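# Place blue-taped flask into a free shaker clamp

## Task

Put the glass flask that carries blue tape into an unoccupied clamp on the shaker, so that its base sits fully down in the clamp and the clamp's spring ring encircles the flask's cone. Grip it gently, never push hard on its rim, and leave the foil covering its mouth intact. At the end every other flask must still be seated in its clamp. Clamp legs must not be bent and spring rings must not be forced off. No flask may be struck hard or dropped farther than a few centimetres. Any broken rule means failure.

## Robot and tools

ROBOT. Two UR7e-style arms, left_arm and right_arm, each with a Robotiq 140 two-finger gripper. Base roots in the scene frame: left_arm near (+0.007, +0.510, 0) m, right_arm near (-0.009, -0.362, 0) m, both facing almost straight along +x. The left gripper's fingers are rigid. The right gripper's fingers can fold at a hinge: only the outer quarter of each pad (toward the tip) grips at the asked force; deeper grips may wrap, hold loosely, squeeze too hard, or slip later, and a fingertip pushed into a surface folds easily, hiding contact. A camera stand stands behind the arms. Loose objects may get an occasional small push.

FRAME. Scene frame: origin at table-top height midway between the arms, +x out over the table, +y toward left_arm, +z up. Positions in metres, orientations as quat_wxyz. In the gripper's own axes the fingers point along +z and close along y. end_effector_position is the spot between the pads when shut; fingertips extend about 33 mm past it at gaps up to 40 mm, only 9 mm when wide open.

execute_actions(actions, cameras). actions: a list of actions; each action is a list of up to 15 rows, one per 1/30 s step; a short action repeats its final row to fill 15 steps. Each row is one list of 18 numbers in [-1, 1] covering both arms: left dx, dy, dz, rx, ry, rz, gripper position, force_limit, speed, then the same nine for the right arm. dx..rz are offsets (not poses) along scene axes from the arm's Hand target as it was when that action began; every row counts from that same start. 1.0 equals 0.6 m or 180 degrees; rx, ry, rz form one rotation vector, turning about the Hand target point. Sending the same offset again moves further. Six zeros re-request the current Hand target. Gripper numbers are absolute: position +1 = 140 mm open, about -0.8 = pads touching, -1 = close until blocked; force_limit from -1 (about 14 N) to +1 (about 58 N) for slow closes; speed from -1 (~30 mm/s) to +1 (~250 mm/s); faster closes grip much harder. Both start at +1. To leave a gripper unchanged, resend its last three numbers. cameras: list of names, ["all"], or []; images appear only for an empty actions list or when requested.

move(target, speed, blend, stop_force, zero, blocking, cameras). target: one 18-number row as above, or up to 15 such rows, all offsets from the same starting Hand targets, straight-line paths. speed: top path speed in m/s, 0.002 to 3.6 (default 0.25), one value or one per target. blend: corner rounding radius in m (0 = stop at each). stop_force: 3 to 120 N, one value for both arms, ends an arm's path on a push against its motion; the arm then backs off slightly but keeps some pressure. zero: re-zero the force reference before the move (default true). blocking=false returns early, not allowed with stop_force. Moves last 0.5 to 10 s and do not avoid obstacles. Result adds a 'move:' line: done, off_target, moving, held or fault, plus limits (paced = pose clipped, held = steps withheld).

wait(seconds 0 to 10, cameras); stop(cameras) brakes a running move; zoom_image(camera, region [x0, y0, x1, y1] in pixels, at most 504 by 504); zero_wrist_force(arm); read_manual(section); finished_scene(scene 1 or 2), final.

CAMERAS: cam_head_left, cam_head_right (fixed, above and behind), cam_left_wrist, cam_right_wrist, all 896x504.

RESULTS. Per arm: end_effector_position, quat, velocities, Hand target (last commanded pose after clipping; next offsets count from it), Tool commands, object_status (0 moving, 1 blocked while opening, 2 blocked while closing = likely holding, 3 reached target or pads met), position_measured in counts (3 open, ~75 = 100 mm, ~139 = 60 mm, ~200 = 20 mm, ~230 closed). Joint torques include arm weight. Wrist force and torque are in the gripper's axes, zeroed at scene start. Wrist depth: 7x7 grid of distances ahead of each wrist camera, '-' if unknown. Some results list intermediate positions. The controller limits orientation change to 32 degrees per step; the gripper may settle short of its target, in which case send the remaining offset.

AVOID. Torque fault (contact torque at 132 N m on big joints or 24.6 N m on wrist joints) or force fault (around 150 N) freezes the arm for 10 s. Arms are stiff: aim only slightly past a contact, approach slowly, use stop_force. Keep the arms apart; a clearance check helps but is not certain, and gripping the other gripper counts as a collision. Motors heating to 85 degrees C brake the arm for 30 to 60 s. Never squeeze the flask hard, press on its rim, rip the foil, bump other flasks, bend clamp legs, drop anything more than a few cm, or leave anything off the table. Release only once the flask is fully seated and still.

Each tool is called as name([rows], argument=value, ...), one row to a line, values as JSON.

## Session

execute_actions(actions=[])

Scene clock: 0.00 s.
left_arm: end_effector_position=(+0.5564, +0.2686, +0.2651) position_measured=3 object_status=3 end_effector_quat_wxyz=(+0.099, +0.774, +0.220, +0.585) | right_arm: end_effector_position=(+0.5146, -0.5209, +0.1967) position_measured=3 object_status=3 end_effector_quat_wxyz=(+0.184, +0.525, -0.475, +0.682)
Joint positions: left_arm=[-1.196 -1.534 2.389 -3.143 -0.403 1.885] | right_arm=[-0.124 -0.859 2.26 -4.538 -2.481 3.617]
Joint velocities: within noise
Joint torques (N m): no reading
Wrist force (N): no reading
Wrist torque (N m): no reading
Wrist force, peak (N): no reading
Wrist depth (mm): cam_left_wrist=[1180 - - - 1073 - - / 510 569 1268 - - - - / - 524 569 1333 - - - / - 117 500 - - 127 - / - 106 - - - - 94 / - 318 339 - - 567 - / - 296 333 364 - - -] | cam_right_wrist=[- - - 1449 1475 1237 - / - - - 1689 - 1376 1183 / 894 - 1338 2040 - - - / - 117 1540 1883 - 133 329 / - 109 - - - 124 92 / - 1166 - - - - 94 / - - - 339 280 250 -]
Hand target: left_arm +0.5564, +0.2686, +0.2651; +0.099, +0.774, +0.220, +0.585 | right_arm +0.5146, -0.5209, +0.1967; +0.184, +0.525, -0.475, +0.682
Tool commands: left_gripper/position=+1.0 left_gripper/force_limit=+1.0 left_gripper/speed=+1.0 right_gripper/position=+1.0 right_gripper/force_limit=+1.0 right_gripper/speed=+1.0

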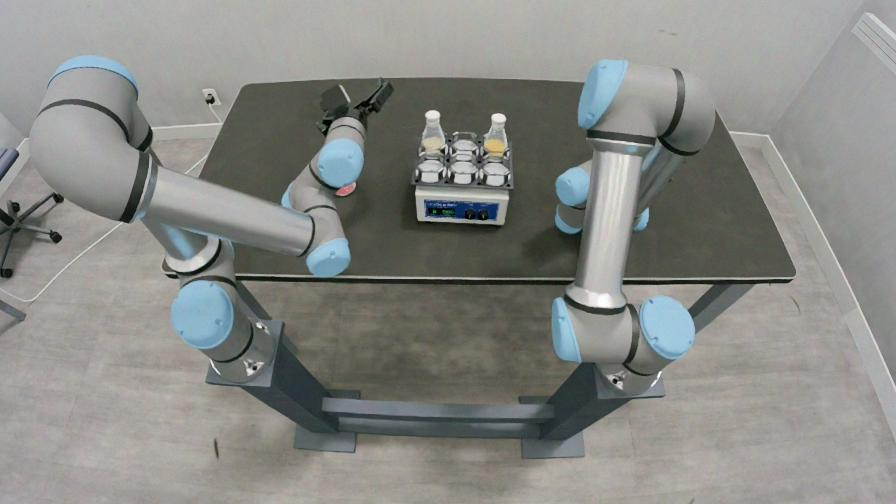

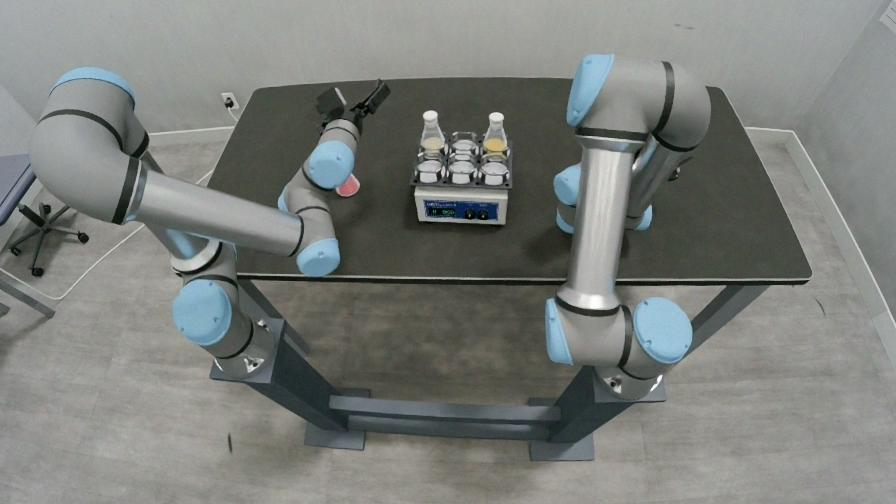

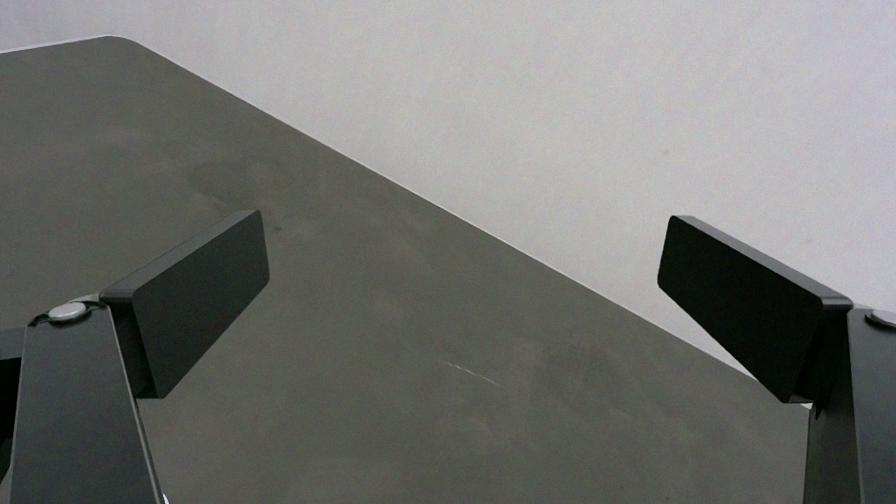

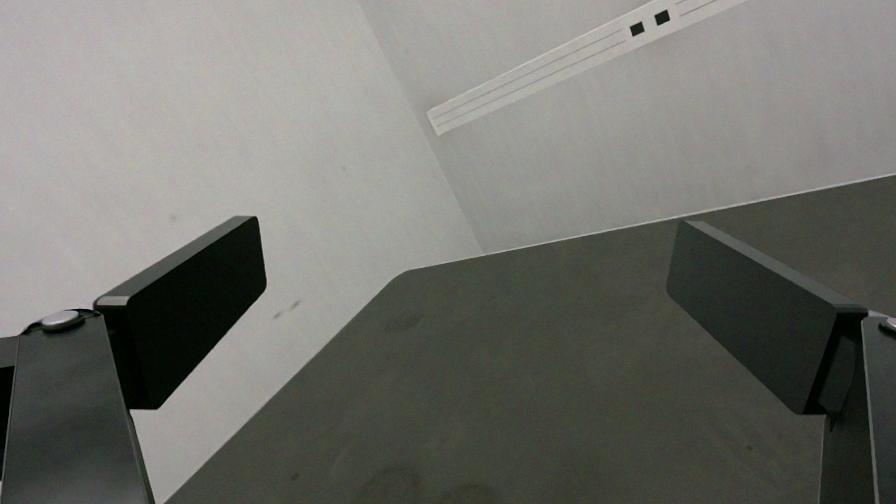

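zoom_image(camera="cam_head_left", region=[380, 80, 540, 240])

zoom_image(camera="cam_head_right", region=[290, 80, 540, 230])

Scaled by 3.150 from the camera's 896x504 image, which has a finer 1280x720 frame.

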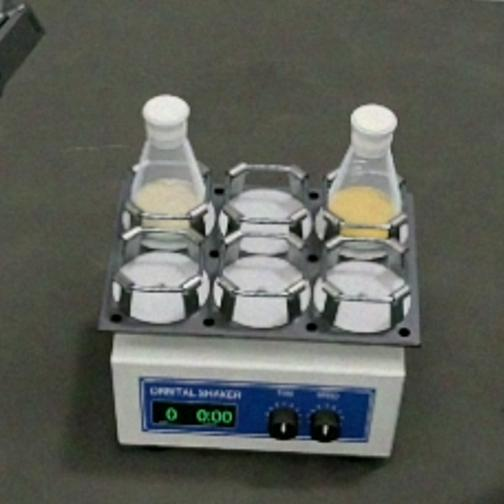

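Scaled by 2.016 from the camera's 896x504 image, which has a finer 1280x720 frame.

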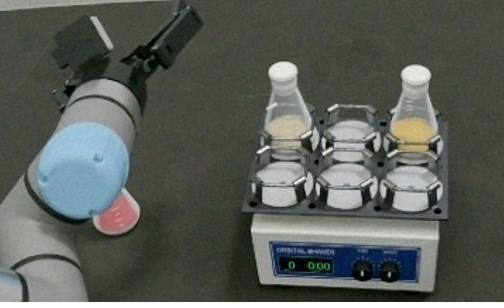

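move(target=[0,0,0.3,0,0,0,1,1,1,0,0,0,0,0,0,1,1,1], cameras=["all"])

Scene clock: 4.83 s.
left_arm: end_effector_position=(+0.5564, +0.2685, +0.4450) position_measured=3 object_status=3 end_effector_quat_wxyz=(+0.099, +0.774, +0.220, +0.585) | right_arm: end_effector_position=(+0.5146, -0.5209, +0.1967) position_measured=3 object_status=3 end_effector_quat_wxyz=(+0.184, +0.525, -0.475, +0.682)
Joint positions: left_arm=[-1.196 -1.821 2.087 -2.554 -0.403 1.885] | right_arm=[-0.124 -0.859 2.26 -4.538 -2.481 3.617]
Joint torques (N m): left_arm=[7.77 -18.68 -28.06 -1.72 2.19 1.09] | right_arm=[0.68 -38.05 -4.39 -1.78 0.17 -0.32]
Wrist force (N): left_arm=[0.1 -0.2 0.2] | right_arm=[0.1 0.3 -0.4]
Wrist torque (N m): left_arm=[-0.02 -0.04 -0.09] | right_arm=[0.04 -0.04 0.00]
Wrist force, peak (N): left_arm=[3.2 1.1 -1.0] | right_arm=[0.5 0.1 -0.4]
Wrist depth (mm): cam_left_wrist=[- 1355 - - - - - / - 1387 - - - - 945 / - 1540 - - - - 956 / - 124 - - - 128 - / - 106 - - - - 94 / - - - - 721 - - / - - - - - - -] | cam_right_wrist=[- - - 1521 1309 1074 1083 / - 1256 1466 2186 1475 1309 1160 / - - - 2075 1814 1600 1249 / - 117 1521 - - 133 370 / - 109 1256 - 481 123 92 / - - 544 - - 287 94 / - - - 361 284 253 -]
Hand target: left_arm +0.5564, +0.2686, +0.4451; +0.099, +0.774, +0.220, +0.585 | right_arm +0.5146, -0.5209, +0.1967; +0.184, +0.525, -0.475, +0.682
Off the commanded pose: left_arm 0.000 m, 0 deg | right_arm 0.000 m, 0 deg.
move: done
camera_calibration:
cam_left_wrist: T_world_to_cam=[[0.231183, -0.869751, 0.43599, -0.0814017], [-0.546643, -0.486827, -0.681308, 0.735103], [0.80482, -0.0808239, -0.58799, -0.0183298], [0, 0, 0, 1]] pos_world=[0.43541, 0.285587, 0.525544]

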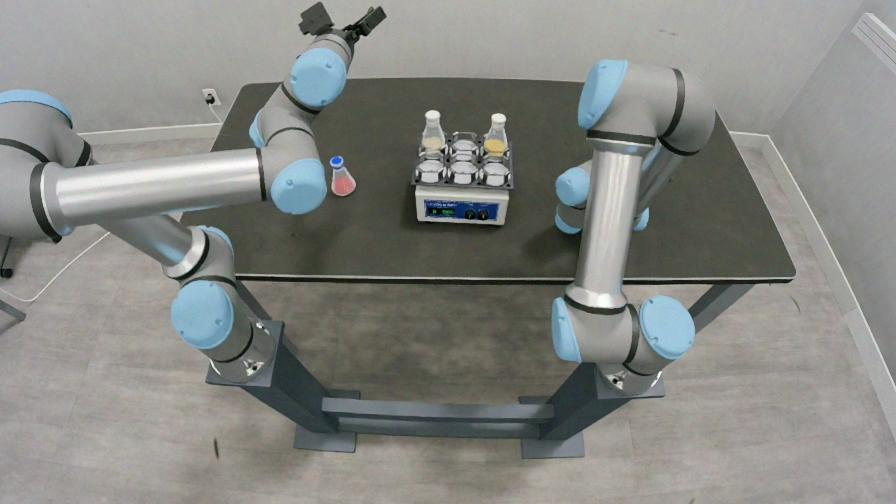

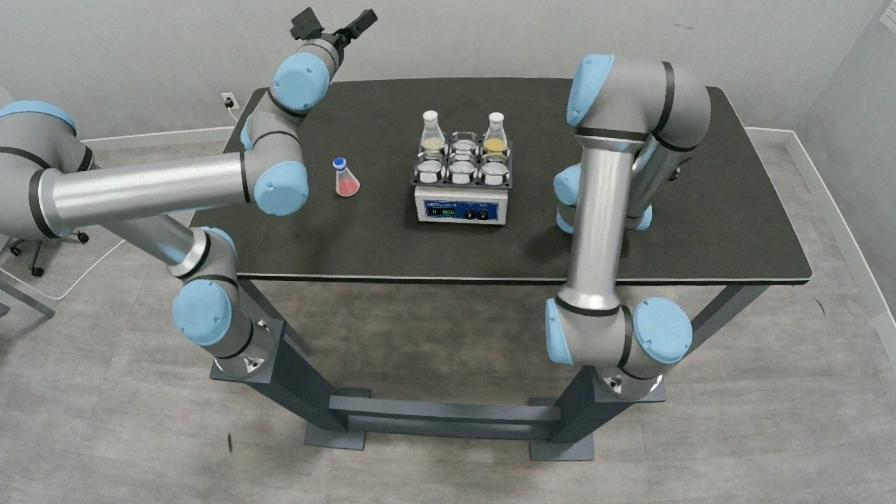

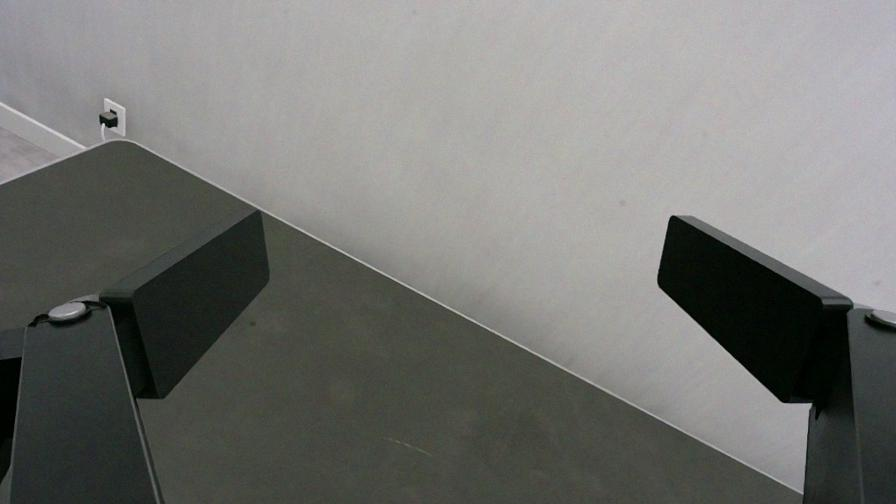

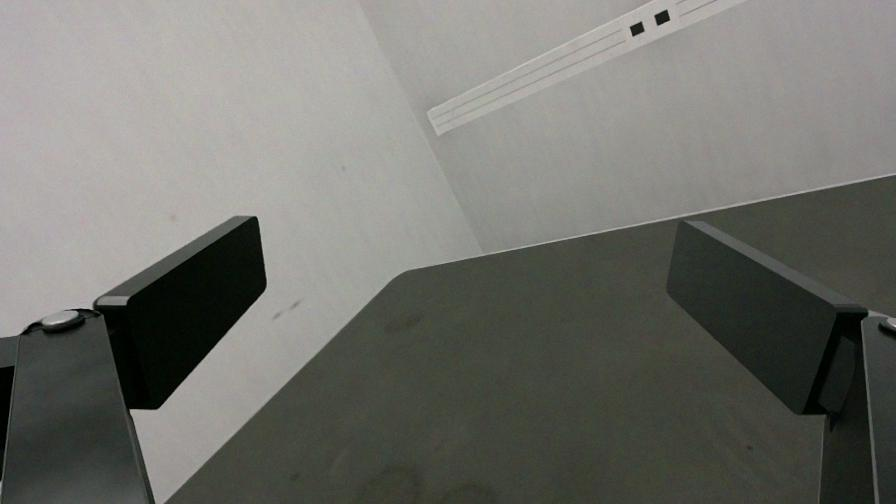

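zoom_image(camera="cam_head_right", region=[315, 140, 375, 210])

zoom_image(camera="cam_head_right", region=[405, 100, 525, 230])

zoom_image(camera="cam_head_left", region=[315, 140, 375, 210])

zoom_image(camera="cam_head_left", region=[405, 100, 525, 230])

Scaled by 7.200 from the camera's 896x504 image, which has a finer 1280x720 frame.

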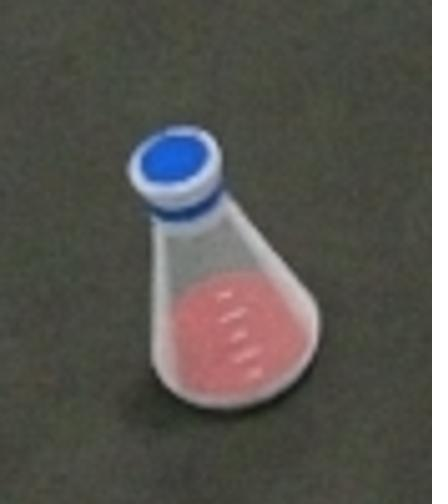

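Scaled by 3.877 from the camera's 896x504 image, which has a finer 1280x720 frame.

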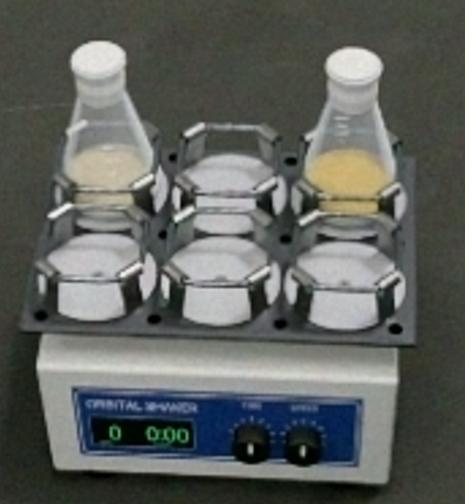

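Scaled by 7.200 from the camera's 896x504 image, which has a finer 1280x720 frame.

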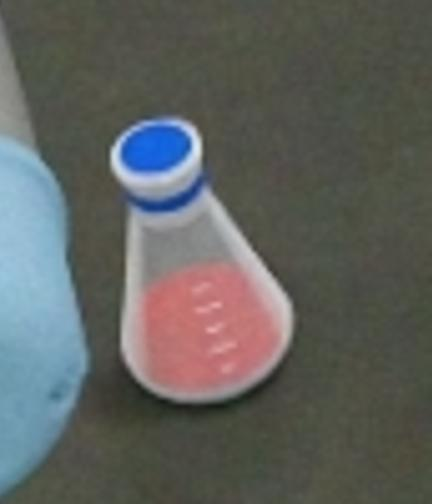

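Scaled by 3.877 from the camera's 896x504 image, which has a finer 1280x720 frame.

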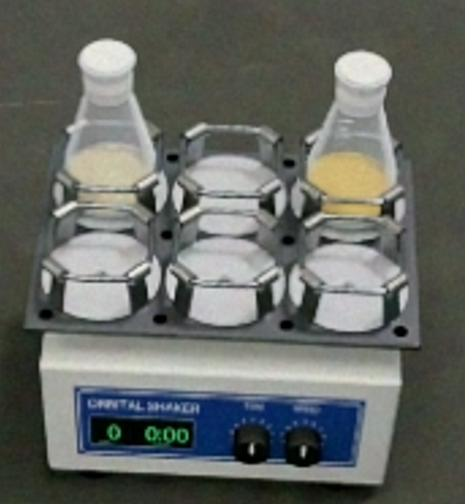

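move(target=[-0.2107,0.2357,-0.4083,0.1298,-0.0590,-0.3197,1,1,1,0,0,0,0,0,0,1,1,1], cameras=["all"])

Scene clock: 29.00 s.
left_arm: end_effector_position=(+0.4300, +0.4100, +0.2001) position_measured=3 object_status=3 end_effector_quat_wxyz=(+0.233, +0.733, -0.304, +0.562) | right_arm: end_effector_position=(+0.5146, -0.5209, +0.1967) position_measured=3 object_status=3 end_effector_quat_wxyz=(+0.184, +0.525, -0.475, +0.682)
Joint positions: left_arm=[-0.106 -1.318 2.737 -4.228 -2.231 3.351] | right_arm=[-0.124 -0.859 2.26 -4.538 -2.481 3.617]
Joint torques (N m): left_arm=[13.24 -10.5 -6.03 -4.71 -2.15 1.52] | right_arm=[-0.12 -39.69 -4.53 -1.76 0.13 -0.05]
Wrist force (N): left_arm=[0.5 -0.1 0.9] | right_arm=[0.1 -0.2 -0.2]
Wrist torque (N m): left_arm=[0.05 -0.14 -0.16] | right_arm=[-0.03 -0.01 0.00]
Wrist force, peak (N): left_arm=[1.1 1.9 0.4] | right_arm=[0.4 -0.4 -0.2]
Wrist depth (mm): cam_left_wrist=[- - - - - 1882 554 / - 1163 1473 - 853 389 493 / - - - - - - 569 / 485 117 - 474 - 128 - / - 106 401 381 - - 94 / - 99 - 300 - 338 - / - 275 288 289 295 278 -] | cam_right_wrist=[- - - - 1415 1275 - / 976 1194 1338 2093 1399 1230 - / 924 1466 1399 2111 1869 1502 - / - 117 1376 1632 - 133 337 / - 109 1200 - - 116 92 / - - - - - - 95 / - - - 332 283 251 -]
Hand target: left_arm +0.4300, +0.4100, +0.2001; +0.233, +0.733, -0.304, +0.563 | right_arm +0.5146, -0.5209, +0.1967; +0.184, +0.525, -0.475, +0.682
Off the commanded pose: left_arm 0.000 m, 0 deg | right_arm 0.000 m, 0 deg.
move: done
camera_calibration:
cam_left_wrist: T_world_to_cam=[[-0.701981, -0.711641, 0.0280932, 0.595648], [-0.44039, 0.402735, -0.802409, 0.181771], [0.559714, -0.575648, -0.596113, 0.260799], [0, 0, 0, 1]] pos_world=[0.352211, 0.50081, 0.284587]

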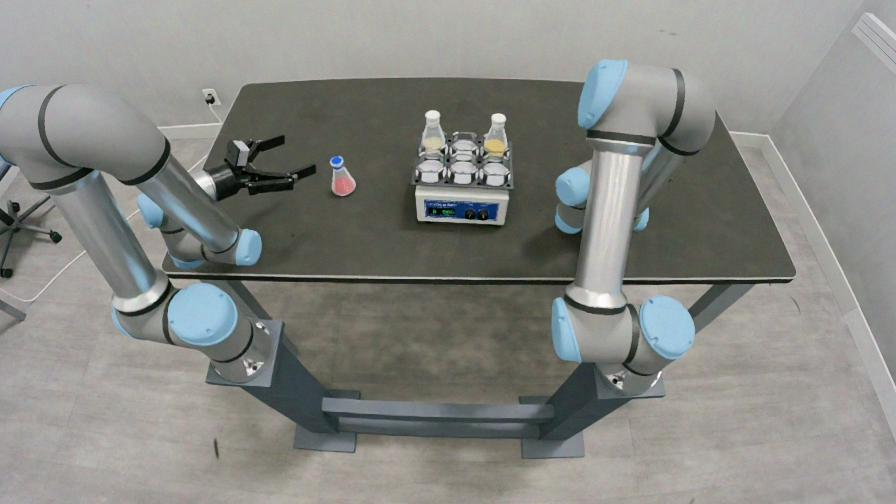

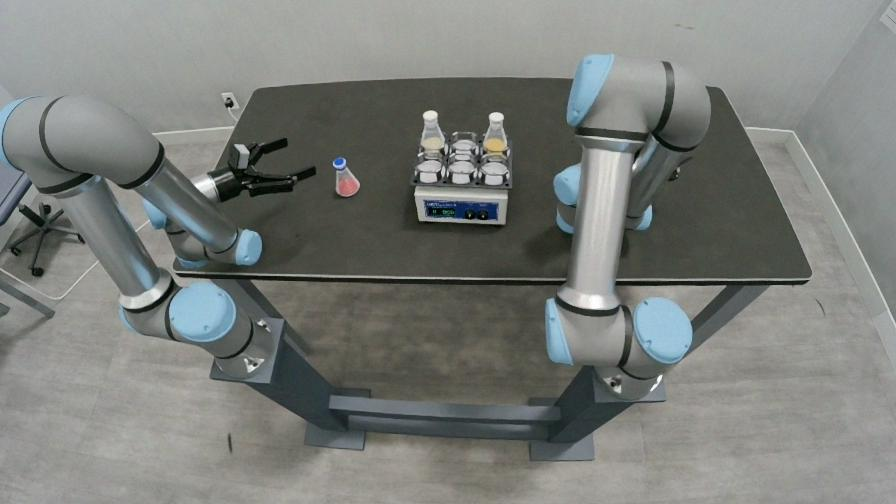

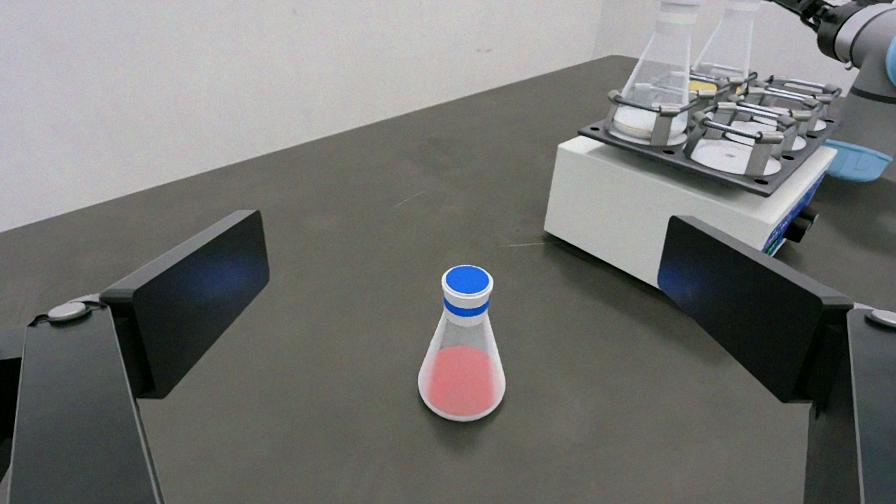

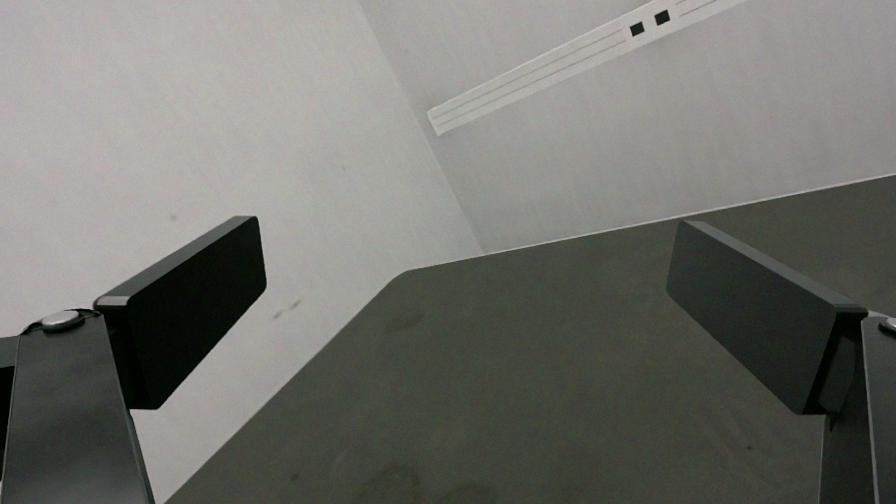

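Very good view.

zoom_image(camera="cam_left_wrist", region=[400, 250, 520, 430])

zoom_image(camera="cam_left_wrist", region=[540, 0, 896, 280])

Scaled by 2.800 from the camera's 896x504 image, which has a finer 1280x720 frame.

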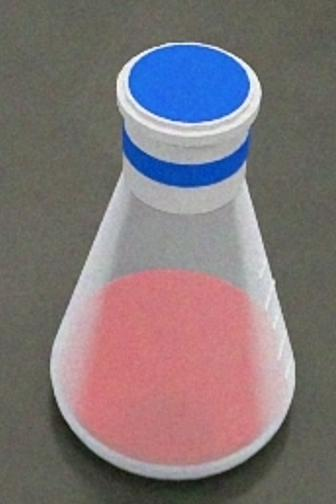

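Scaled by 1.416 from the camera's 896x504 image, which has a finer 1280x720 frame.

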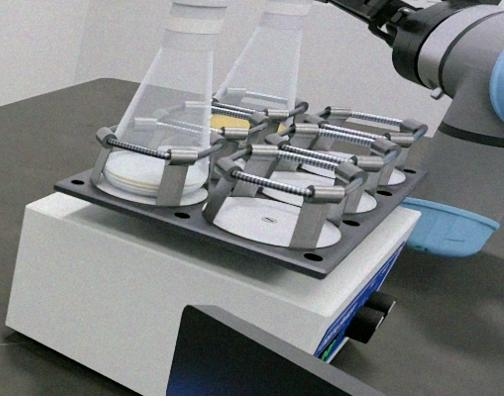

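move(target=[-0.0278,0.0078,-0.172,0.01964,0.01964,0,0.05,-1,0,0,0,0,0,0,0,1,1,1], cameras=["cam_head_left","cam_head_right","cam_left_wrist"])

Scene clock: 43.67 s.
left_arm: end_effector_position=(+0.4133, +0.4146, +0.0969) position_measured=123 object_status=3 end_effector_quat_wxyz=(+0.220, +0.756, -0.314, +0.530) | right_arm: end_effector_position=(+0.5146, -0.5209, +0.1967) position_measured=3 object_status=3 end_effector_quat_wxyz=(+0.184, +0.525, -0.475, +0.682)
Joint positions: left_arm=[-0.118 -0.842 2.775 -4.639 -2.2 3.409] | right_arm=[-0.124 -0.859 2.26 -4.538 -2.481 3.617]
Joint torques (N m): left_arm=[11.02 -19.89 12.84 -4.89 -2.18 1.15] | right_arm=[0.14 -37.78 -3.53 -1.88 0.47 -0.09]
Wrist force (N): left_arm=[0.1 -0.4 0.9] | right_arm=[-0.2 0.1 -0.1]
Wrist torque (N m): left_arm=[0.02 -0.08 -0.19] | right_arm=[0.01 0.02 0.00]
Wrist force, peak (N): left_arm=[3.1 -0.3 0.9] | right_arm=[0.4 -0.1 -0.6]
Wrist depth (mm): cam_left_wrist=[927 - - - - 331 320 / - 476 488 439 - - 455 / - - - - 365 347 376 / - - 113 275 139 292 - / - - 112 244 - - - / - - - - - - - / - - - - - - -] | cam_right_wrist=[- - - 1712 1383 1224 1108 / 972 - 1368 1689 1774 - - / 987 1008 1493 - - - - / - 117 1590 - 572 133 - / - 109 - - 475 123 92 / - - - 401 342 296 94 / - - - 339 280 259 -]
Hand target: left_arm +0.4133, +0.4147, +0.0969; +0.220, +0.756, -0.314, +0.530 | right_arm +0.5146, -0.5209, +0.1967; +0.184, +0.525, -0.475, +0.682
Off the commanded pose: left_arm 0.000 m, 0 deg | right_arm 0.000 m, 0 deg.
move: done
camera_calibration:
cam_left_wrist: T_world_to_cam=[[-0.7003, -0.713325, 0.0273363, 0.590313], [-0.488233, 0.450678, -0.74734, 0.084404], [0.520777, -0.536709, -0.663879, 0.217782], [0, 0, 0, 1]] pos_world=[0.341189, 0.499932, 0.191522]
Images, in order (width x height): cam_head_left 896x504, cam_head_right 896x504, cam_left_wrist 896x504.

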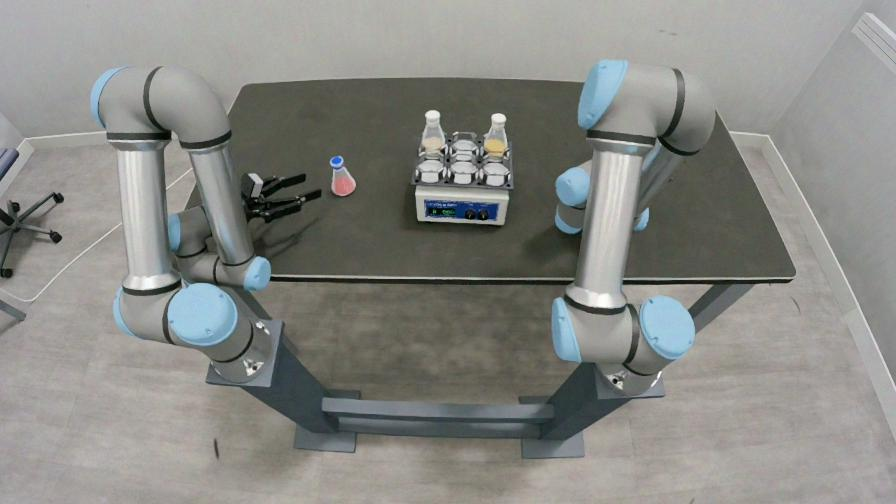

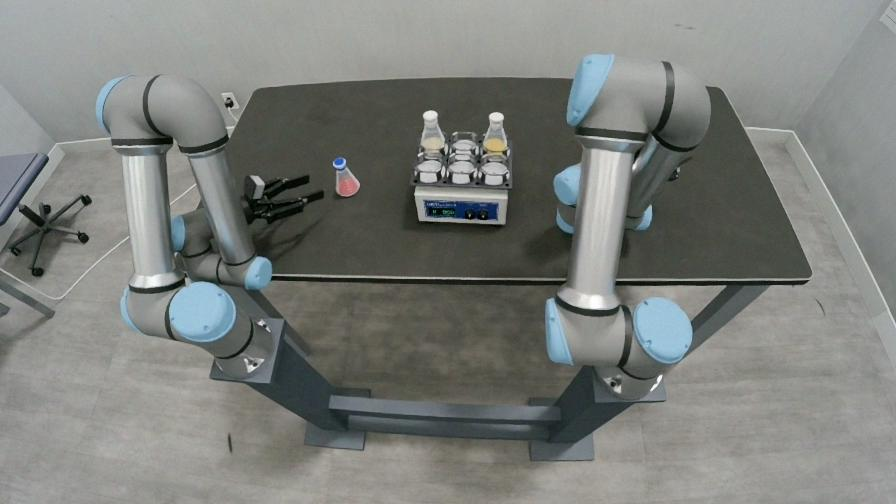

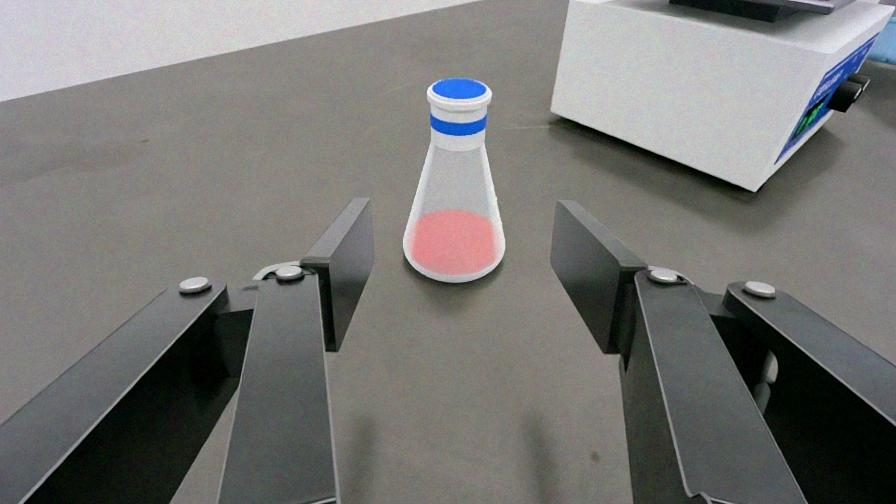

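zoom_image(camera="cam_left_wrist", region=[390, 60, 530, 300])

Scaled by 2.100 from the camera's 896x504 image, which has a finer 1280x720 frame.

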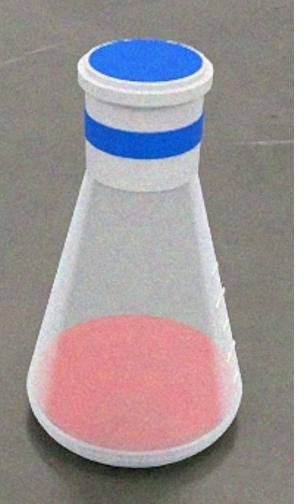

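move(target=[0.0847,-0.0847,0,0,0,0,0.05,-1,0,0,0,0,0,0,0,1,1,1], cameras=["cam_head_left","cam_head_right","cam_left_wrist"], speed=0.1)

zoom_image(camera="cam_left_wrist", region=[300, 0, 620, 330])

zoom_image(camera="cam_head_right", region=[290, 140, 370, 210])

Scene clock: 50.87 s.
left_arm: end_effector_position=(+0.4641, +0.3639, +0.0970) position_measured=123 object_status=3 end_effector_quat_wxyz=(+0.220, +0.756, -0.314, +0.530) | right_arm: end_effector_position=(+0.5146, -0.5209, +0.1967) position_measured=3 object_status=3 end_effector_quat_wxyz=(+0.184, +0.525, -0.475, +0.682)
Joint positions: left_arm=[-0.311 -0.896 2.68 -4.537 -2.023 3.319] | right_arm=[-0.124 -0.859 2.26 -4.538 -2.481 3.617]
Joint torques (N m): left_arm=[-0.09 -21.44 -0.4 -3.56 0.25 0.64] | right_arm=[0.73 -38.99 -5.46 -1.83 0.17 0.03]
Wrist force (N): left_arm=[0.3 -0.4 0.9] | right_arm=[0.2 -0.1 -0.2]
Wrist torque (N m): left_arm=[-0.01 -0.14 -0.23] | right_arm=[-0.03 -0.06 0.01]
Wrist force, peak (N): left_arm=[1.0 -0.1 2.3] | right_arm=[0.6 0.1 -0.3]
Wrist depth (mm): cam_left_wrist=[863 - - - - - 264 / - - 454 474 - 270 231 / - - - 161 - 295 - / - 285 113 - 123 - 292 / - - 112 224 230 - - / - - - - - - - / - - 188 183 - - -] | cam_right_wrist=[- 1206 1466 1407 1331 1237 - / - - - 1540 1530 - - / - 1134 - 1712 1689 1383 - / - 117 - - - 133 - / - 109 - - - 116 92 / - - 530 - - - 95 / - - - 342 279 251 -]
Hand target: left_arm +0.4641, +0.3639, +0.0969; +0.220, +0.756, -0.314, +0.530 | right_arm +0.5146, -0.5209, +0.1967; +0.184, +0.525, -0.475, +0.682
Off the commanded pose: left_arm 0.000 m, 0 deg | right_arm 0.000 m, 0 deg.
move: done
camera_calibration:
cam_left_wrist: T_world_to_cam=[[-0.700304, -0.713321, 0.0273396, 0.589581], [-0.488105, 0.450549, -0.747502, 0.13209], [0.520891, -0.536823, -0.663697, 0.164085], [0, 0, 0, 1]] pos_world=[0.391889, 0.449132, 0.191521]
Images, in order (width x height): cam_head_left 896x504, cam_head_right 896x504, cam_left_wrist 896x504.

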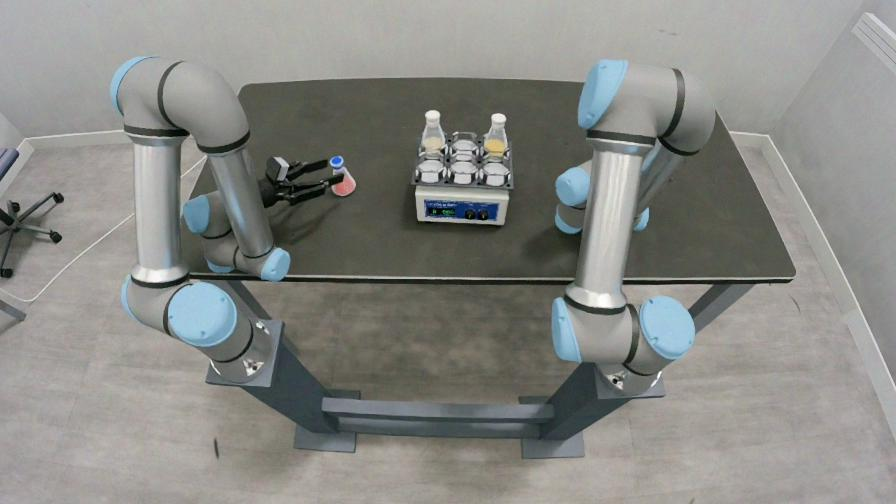

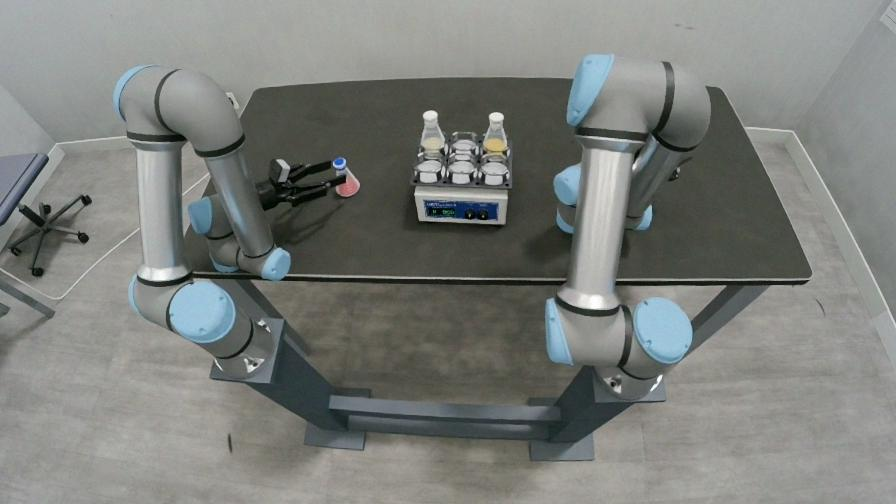

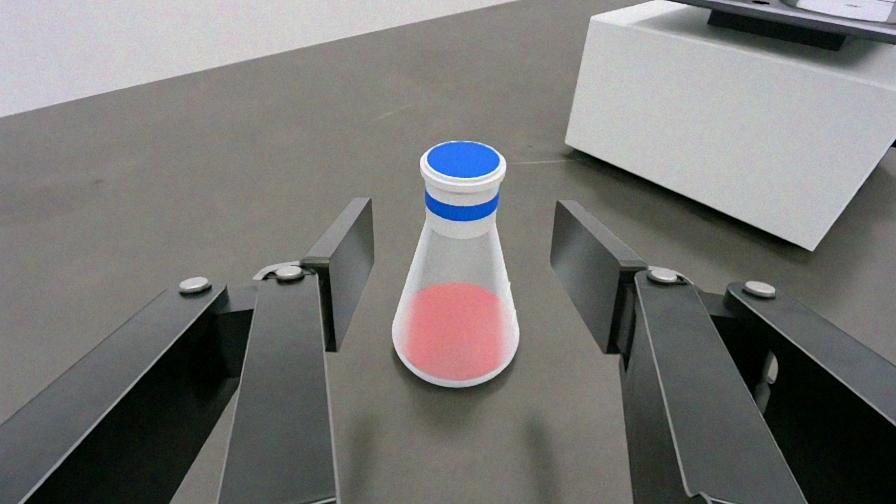

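Scaled by 1.527 from the camera's 896x504 image, which has a finer 1280x720 frame.

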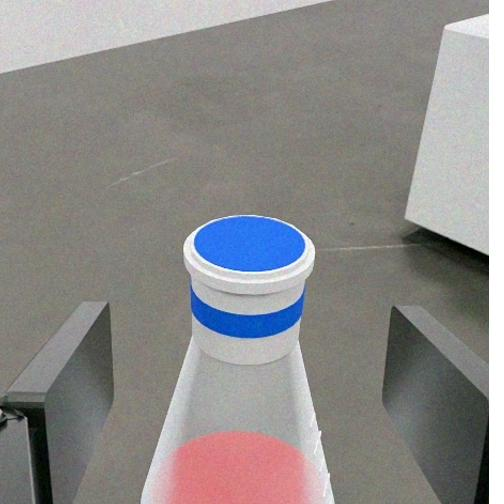

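Scaled by 6.300 from the camera's 896x504 image, which has a finer 1280x720 frame.

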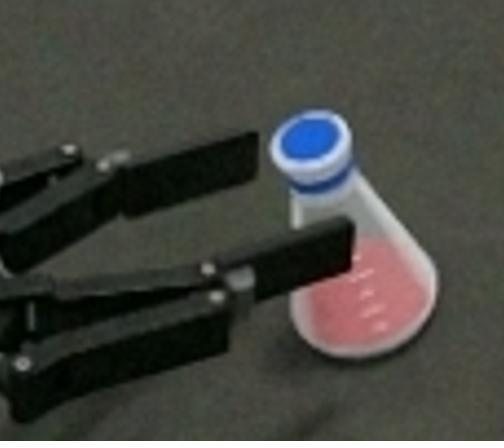

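move([
  [0,0,0.0025,0,0,0,0.05,-1,-1,0,0,0,0,0,0,1,1,1],
  [0,0,0.0025,0,0,0,-1,-1,-1,0,0,0,0,0,0,1,1,1],
], cameras=["cam_head_left","cam_head_right","cam_left_wrist"], speed=0.05)

zoom_image(camera="cam_left_wrist", region=[360, 100, 580, 330])

zoom_image(camera="cam_head_right", region=[290, 140, 370, 210])

Scene clock: 56.67 s.
left_arm: end_effector_position=(+0.4641, +0.3639, +0.0984) position_measured=191 object_status=0 end_effector_quat_wxyz=(+0.220, +0.756, -0.314, +0.530) | right_arm: end_effector_position=(+0.5146, -0.5209, +0.1967) position_measured=3 object_status=3 end_effector_quat_wxyz=(+0.184, +0.525, -0.475, +0.682)
Joint positions: left_arm=[-0.311 -0.903 2.681 -4.53 -2.022 3.319] | right_arm=[-0.124 -0.859 2.26 -4.538 -2.481 3.617]
Joint torques (N m): left_arm=[-11.01 -20.07 5.47 -4.16 -1.8 1.04] | right_arm=[1.27 -37.25 -4.19 -1.58 0.29 -0.02]
Wrist force (N): left_arm=[2.6 -1.0 -0.1] | right_arm=[0.3 0.0 -0.2]
Wrist torque (N m): left_arm=[0.08 -0.13 -0.22] | right_arm=[0.00 -0.06 0.00]
Wrist force, peak (N): left_arm=[3.0 -1.1 -0.1] | right_arm=[0.5 0.0 -0.1]
Wrist depth (mm): cam_left_wrist=[866 1083 - - 763 - - / - - - - - 267 - / - - 349 157 374 - - / - - 288 152 121 307 284 / - - 83 225 94 - - / - - - - - - - / - - - - - - -] | cam_right_wrist=[- 1189 1399 1800 1432 1376 - / 979 1237 1324 1827 1530 - - / 956 - 1302 1991 - 1360 - / - 117 1309 1737 - 133 337 / - 109 - 558 416 124 92 / - - - - 345 306 94 / - - 380 - 299 255 -]
Hand target: left_arm +0.4641, +0.3639, +0.0984; +0.220, +0.756, -0.314, +0.530 | right_arm +0.5146, -0.5209, +0.1967; +0.184, +0.525, -0.475, +0.682
Off the commanded pose: left_arm 0.000 m, 0 deg | right_arm 0.000 m, 0 deg.
move: done
camera_calibration:
cam_left_wrist: T_world_to_cam=[[-0.700156, -0.713469, 0.0272524, 0.589634], [-0.488217, 0.450558, -0.747423, 0.133285], [0.520984, -0.536618, -0.663789, 0.164918], [0, 0, 0, 1]] pos_world=[0.391989, 0.449131, 0.193022]
Images, in order (width x height): cam_head_left 896x504, cam_head_right 896x504, cam_left_wrist 896x504.

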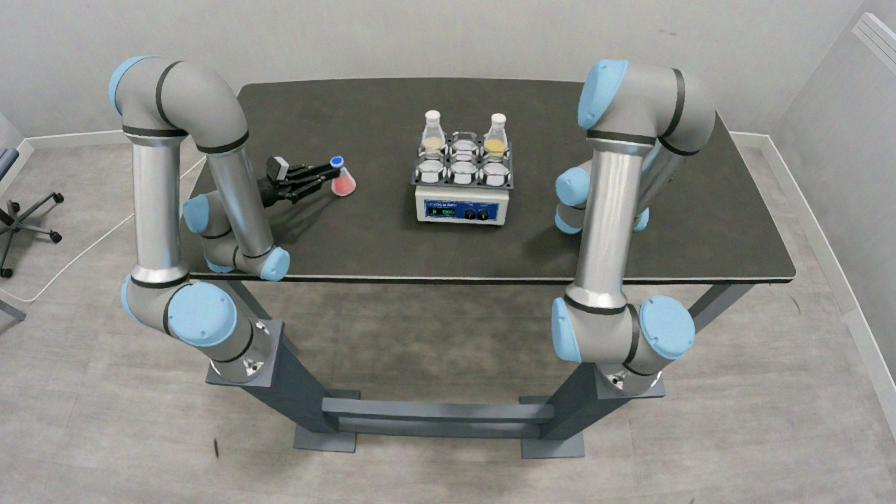

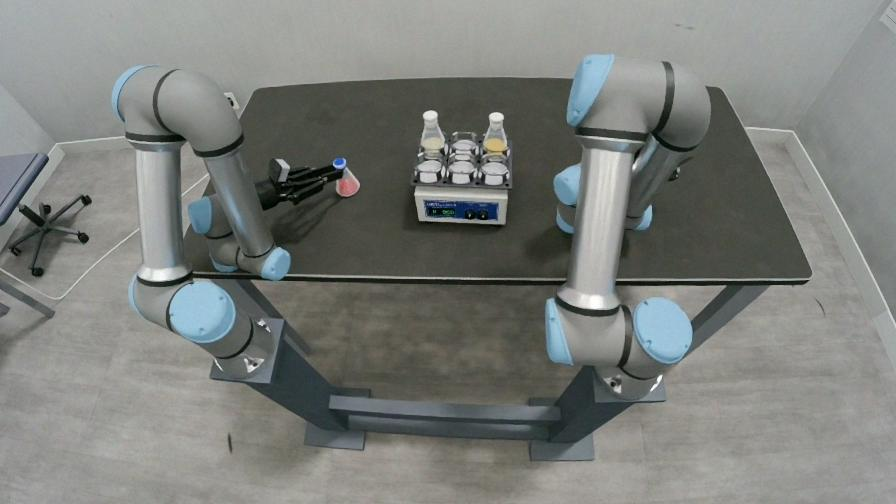

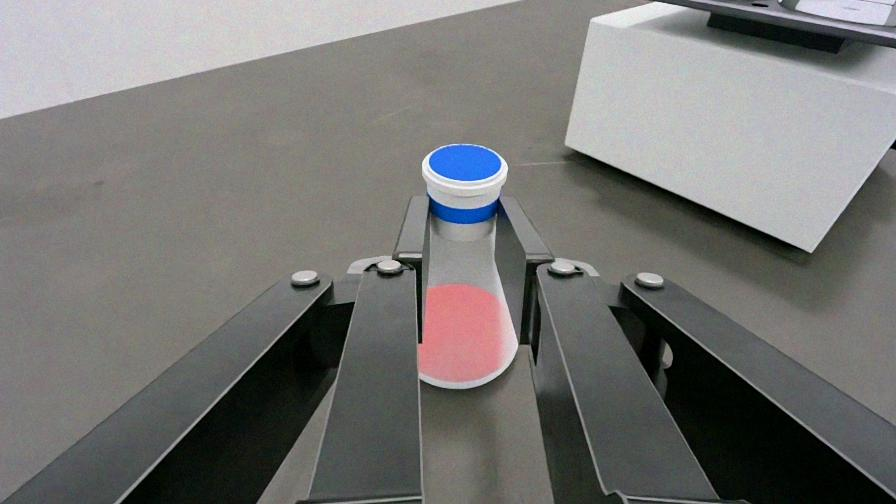

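Scaled by 2.191 from the camera's 896x504 image, which has a finer 1280x720 frame.

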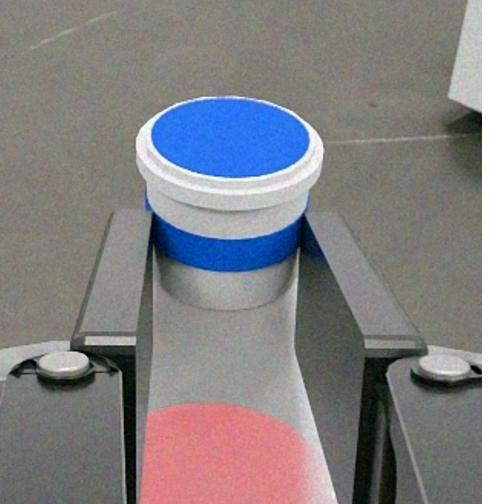

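Scaled by 6.300 from the camera's 896x504 image, which has a finer 1280x720 frame.

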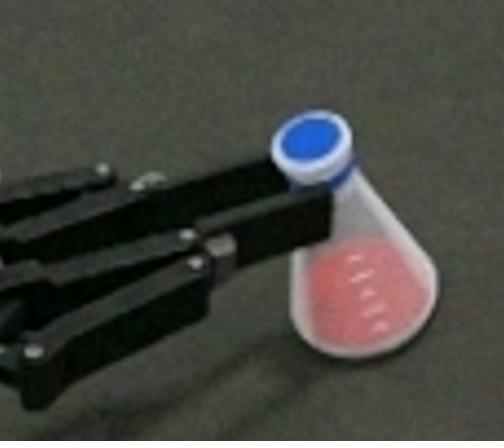

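move(target=[0,0,0.0167,0,0,0,-1,-1,-1,0,0,0,0,0,0,1,1,1], speed=0.03, cameras=["cam_left_wrist"])

zoom_image(camera="cam_left_wrist", region=[360, 100, 580, 400])

Scene clock: 58.37 s.
left_arm: end_effector_position=(+0.4641, +0.3639, +0.1084) position_measured=191 object_status=2 end_effector_quat_wxyz=(+0.220, +0.757, -0.314, +0.530) end_effector_velocity=(+0.000, +0.000, +0.000) end_effector_angular_velocity=(+0.000, -0.001, +0.000) | right_arm: end_effector_position=(+0.5146, -0.5209, +0.1967) position_measured=3 object_status=3 end_effector_quat_wxyz=(+0.184, +0.525, -0.475, +0.682)
Joint positions: left_arm=[-0.311 -0.956 2.687 -4.483 -2.022 3.319] | right_arm=[-0.124 -0.859 2.26 -4.538 -2.481 3.617]
Joint velocities: left_arm=[0 0.003 0 -0.005 0 0] | right_arm=[within noise]
Joint torques (N m): left_arm=[-7.36 -19.43 -2.72 -5.2 -0.44 0.55] | right_arm=[1.33 -38.13 -4.88 -1.56 0.37 0.08]
Wrist force (N): left_arm=[-0.5 -0.3 0.9] | right_arm=[0.3 0.0 -0.1]
Wrist torque (N m): left_arm=[0.03 -0.17 -0.23] | right_arm=[0.00 -0.06 0.00]
Wrist force, peak (N): left_arm=[3.1 -1.2 -0.3] | right_arm=[0.5 0.0 -0.3]
Wrist depth (mm): cam_left_wrist=[- 1001 - 717 801 - 282 / - 479 484 - - 274 - / - - - 159 - 305 - / - 302 303 151 310 - 303 / 257 260 83 219 94 - - / - - - - - - 231 / - - - - - - -] | cam_right_wrist=[- 1440 - - 1376 1230 - / - - 1560 1800 1475 1345 1282 / - 1103 1677 - 1827 - - / - 122 1521 - - 133 - / - 109 - - 435 116 92 / - 1098 - - - - 94 / - - - - - 252 -]
Hand target: left_arm +0.4641, +0.3639, +0.1085; +0.220, +0.756, -0.314, +0.530 | right_arm +0.5146, -0.5209, +0.1967; +0.184, +0.525, -0.475, +0.682
Off the commanded pose: left_arm 0.000 m, 0 deg | right_arm 0.000 m, 0 deg.
move: done
camera_calibration:
cam_left_wrist: T_world_to_cam=[[-0.700159, -0.713459, 0.0274516, 0.589248], [-0.488407, 0.450549, -0.747305, 0.140765], [0.520803, -0.53664, -0.663914, 0.171714], [0, 0, 0, 1]] pos_world=[0.391889, 0.449131, 0.203022]
Images, in order (width x height): cam_left_wrist 896x504.

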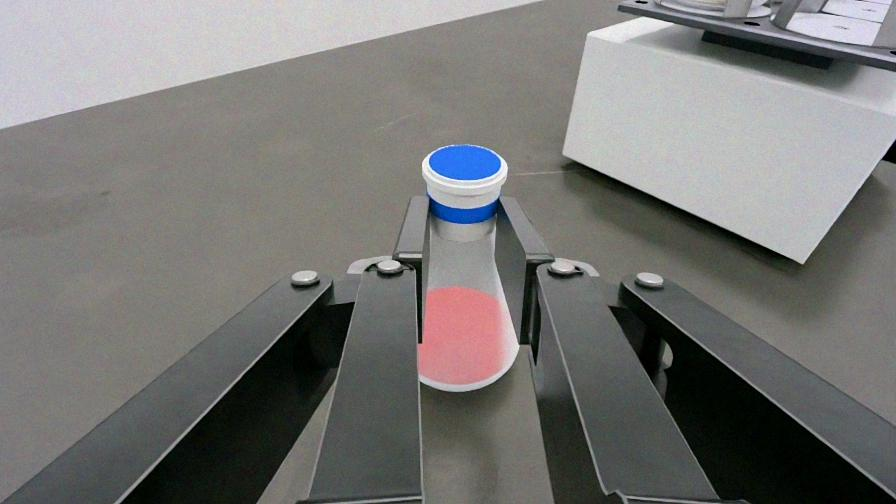

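Scaled by 1.680 from the camera's 896x504 image, which has a finer 1280x720 frame.

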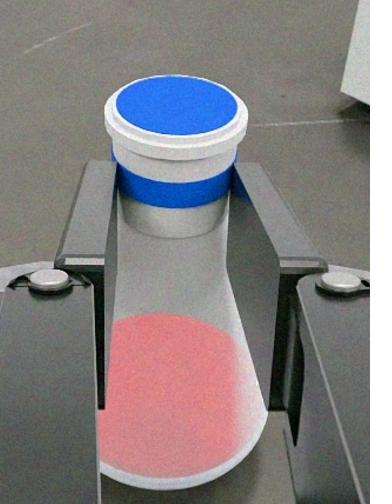

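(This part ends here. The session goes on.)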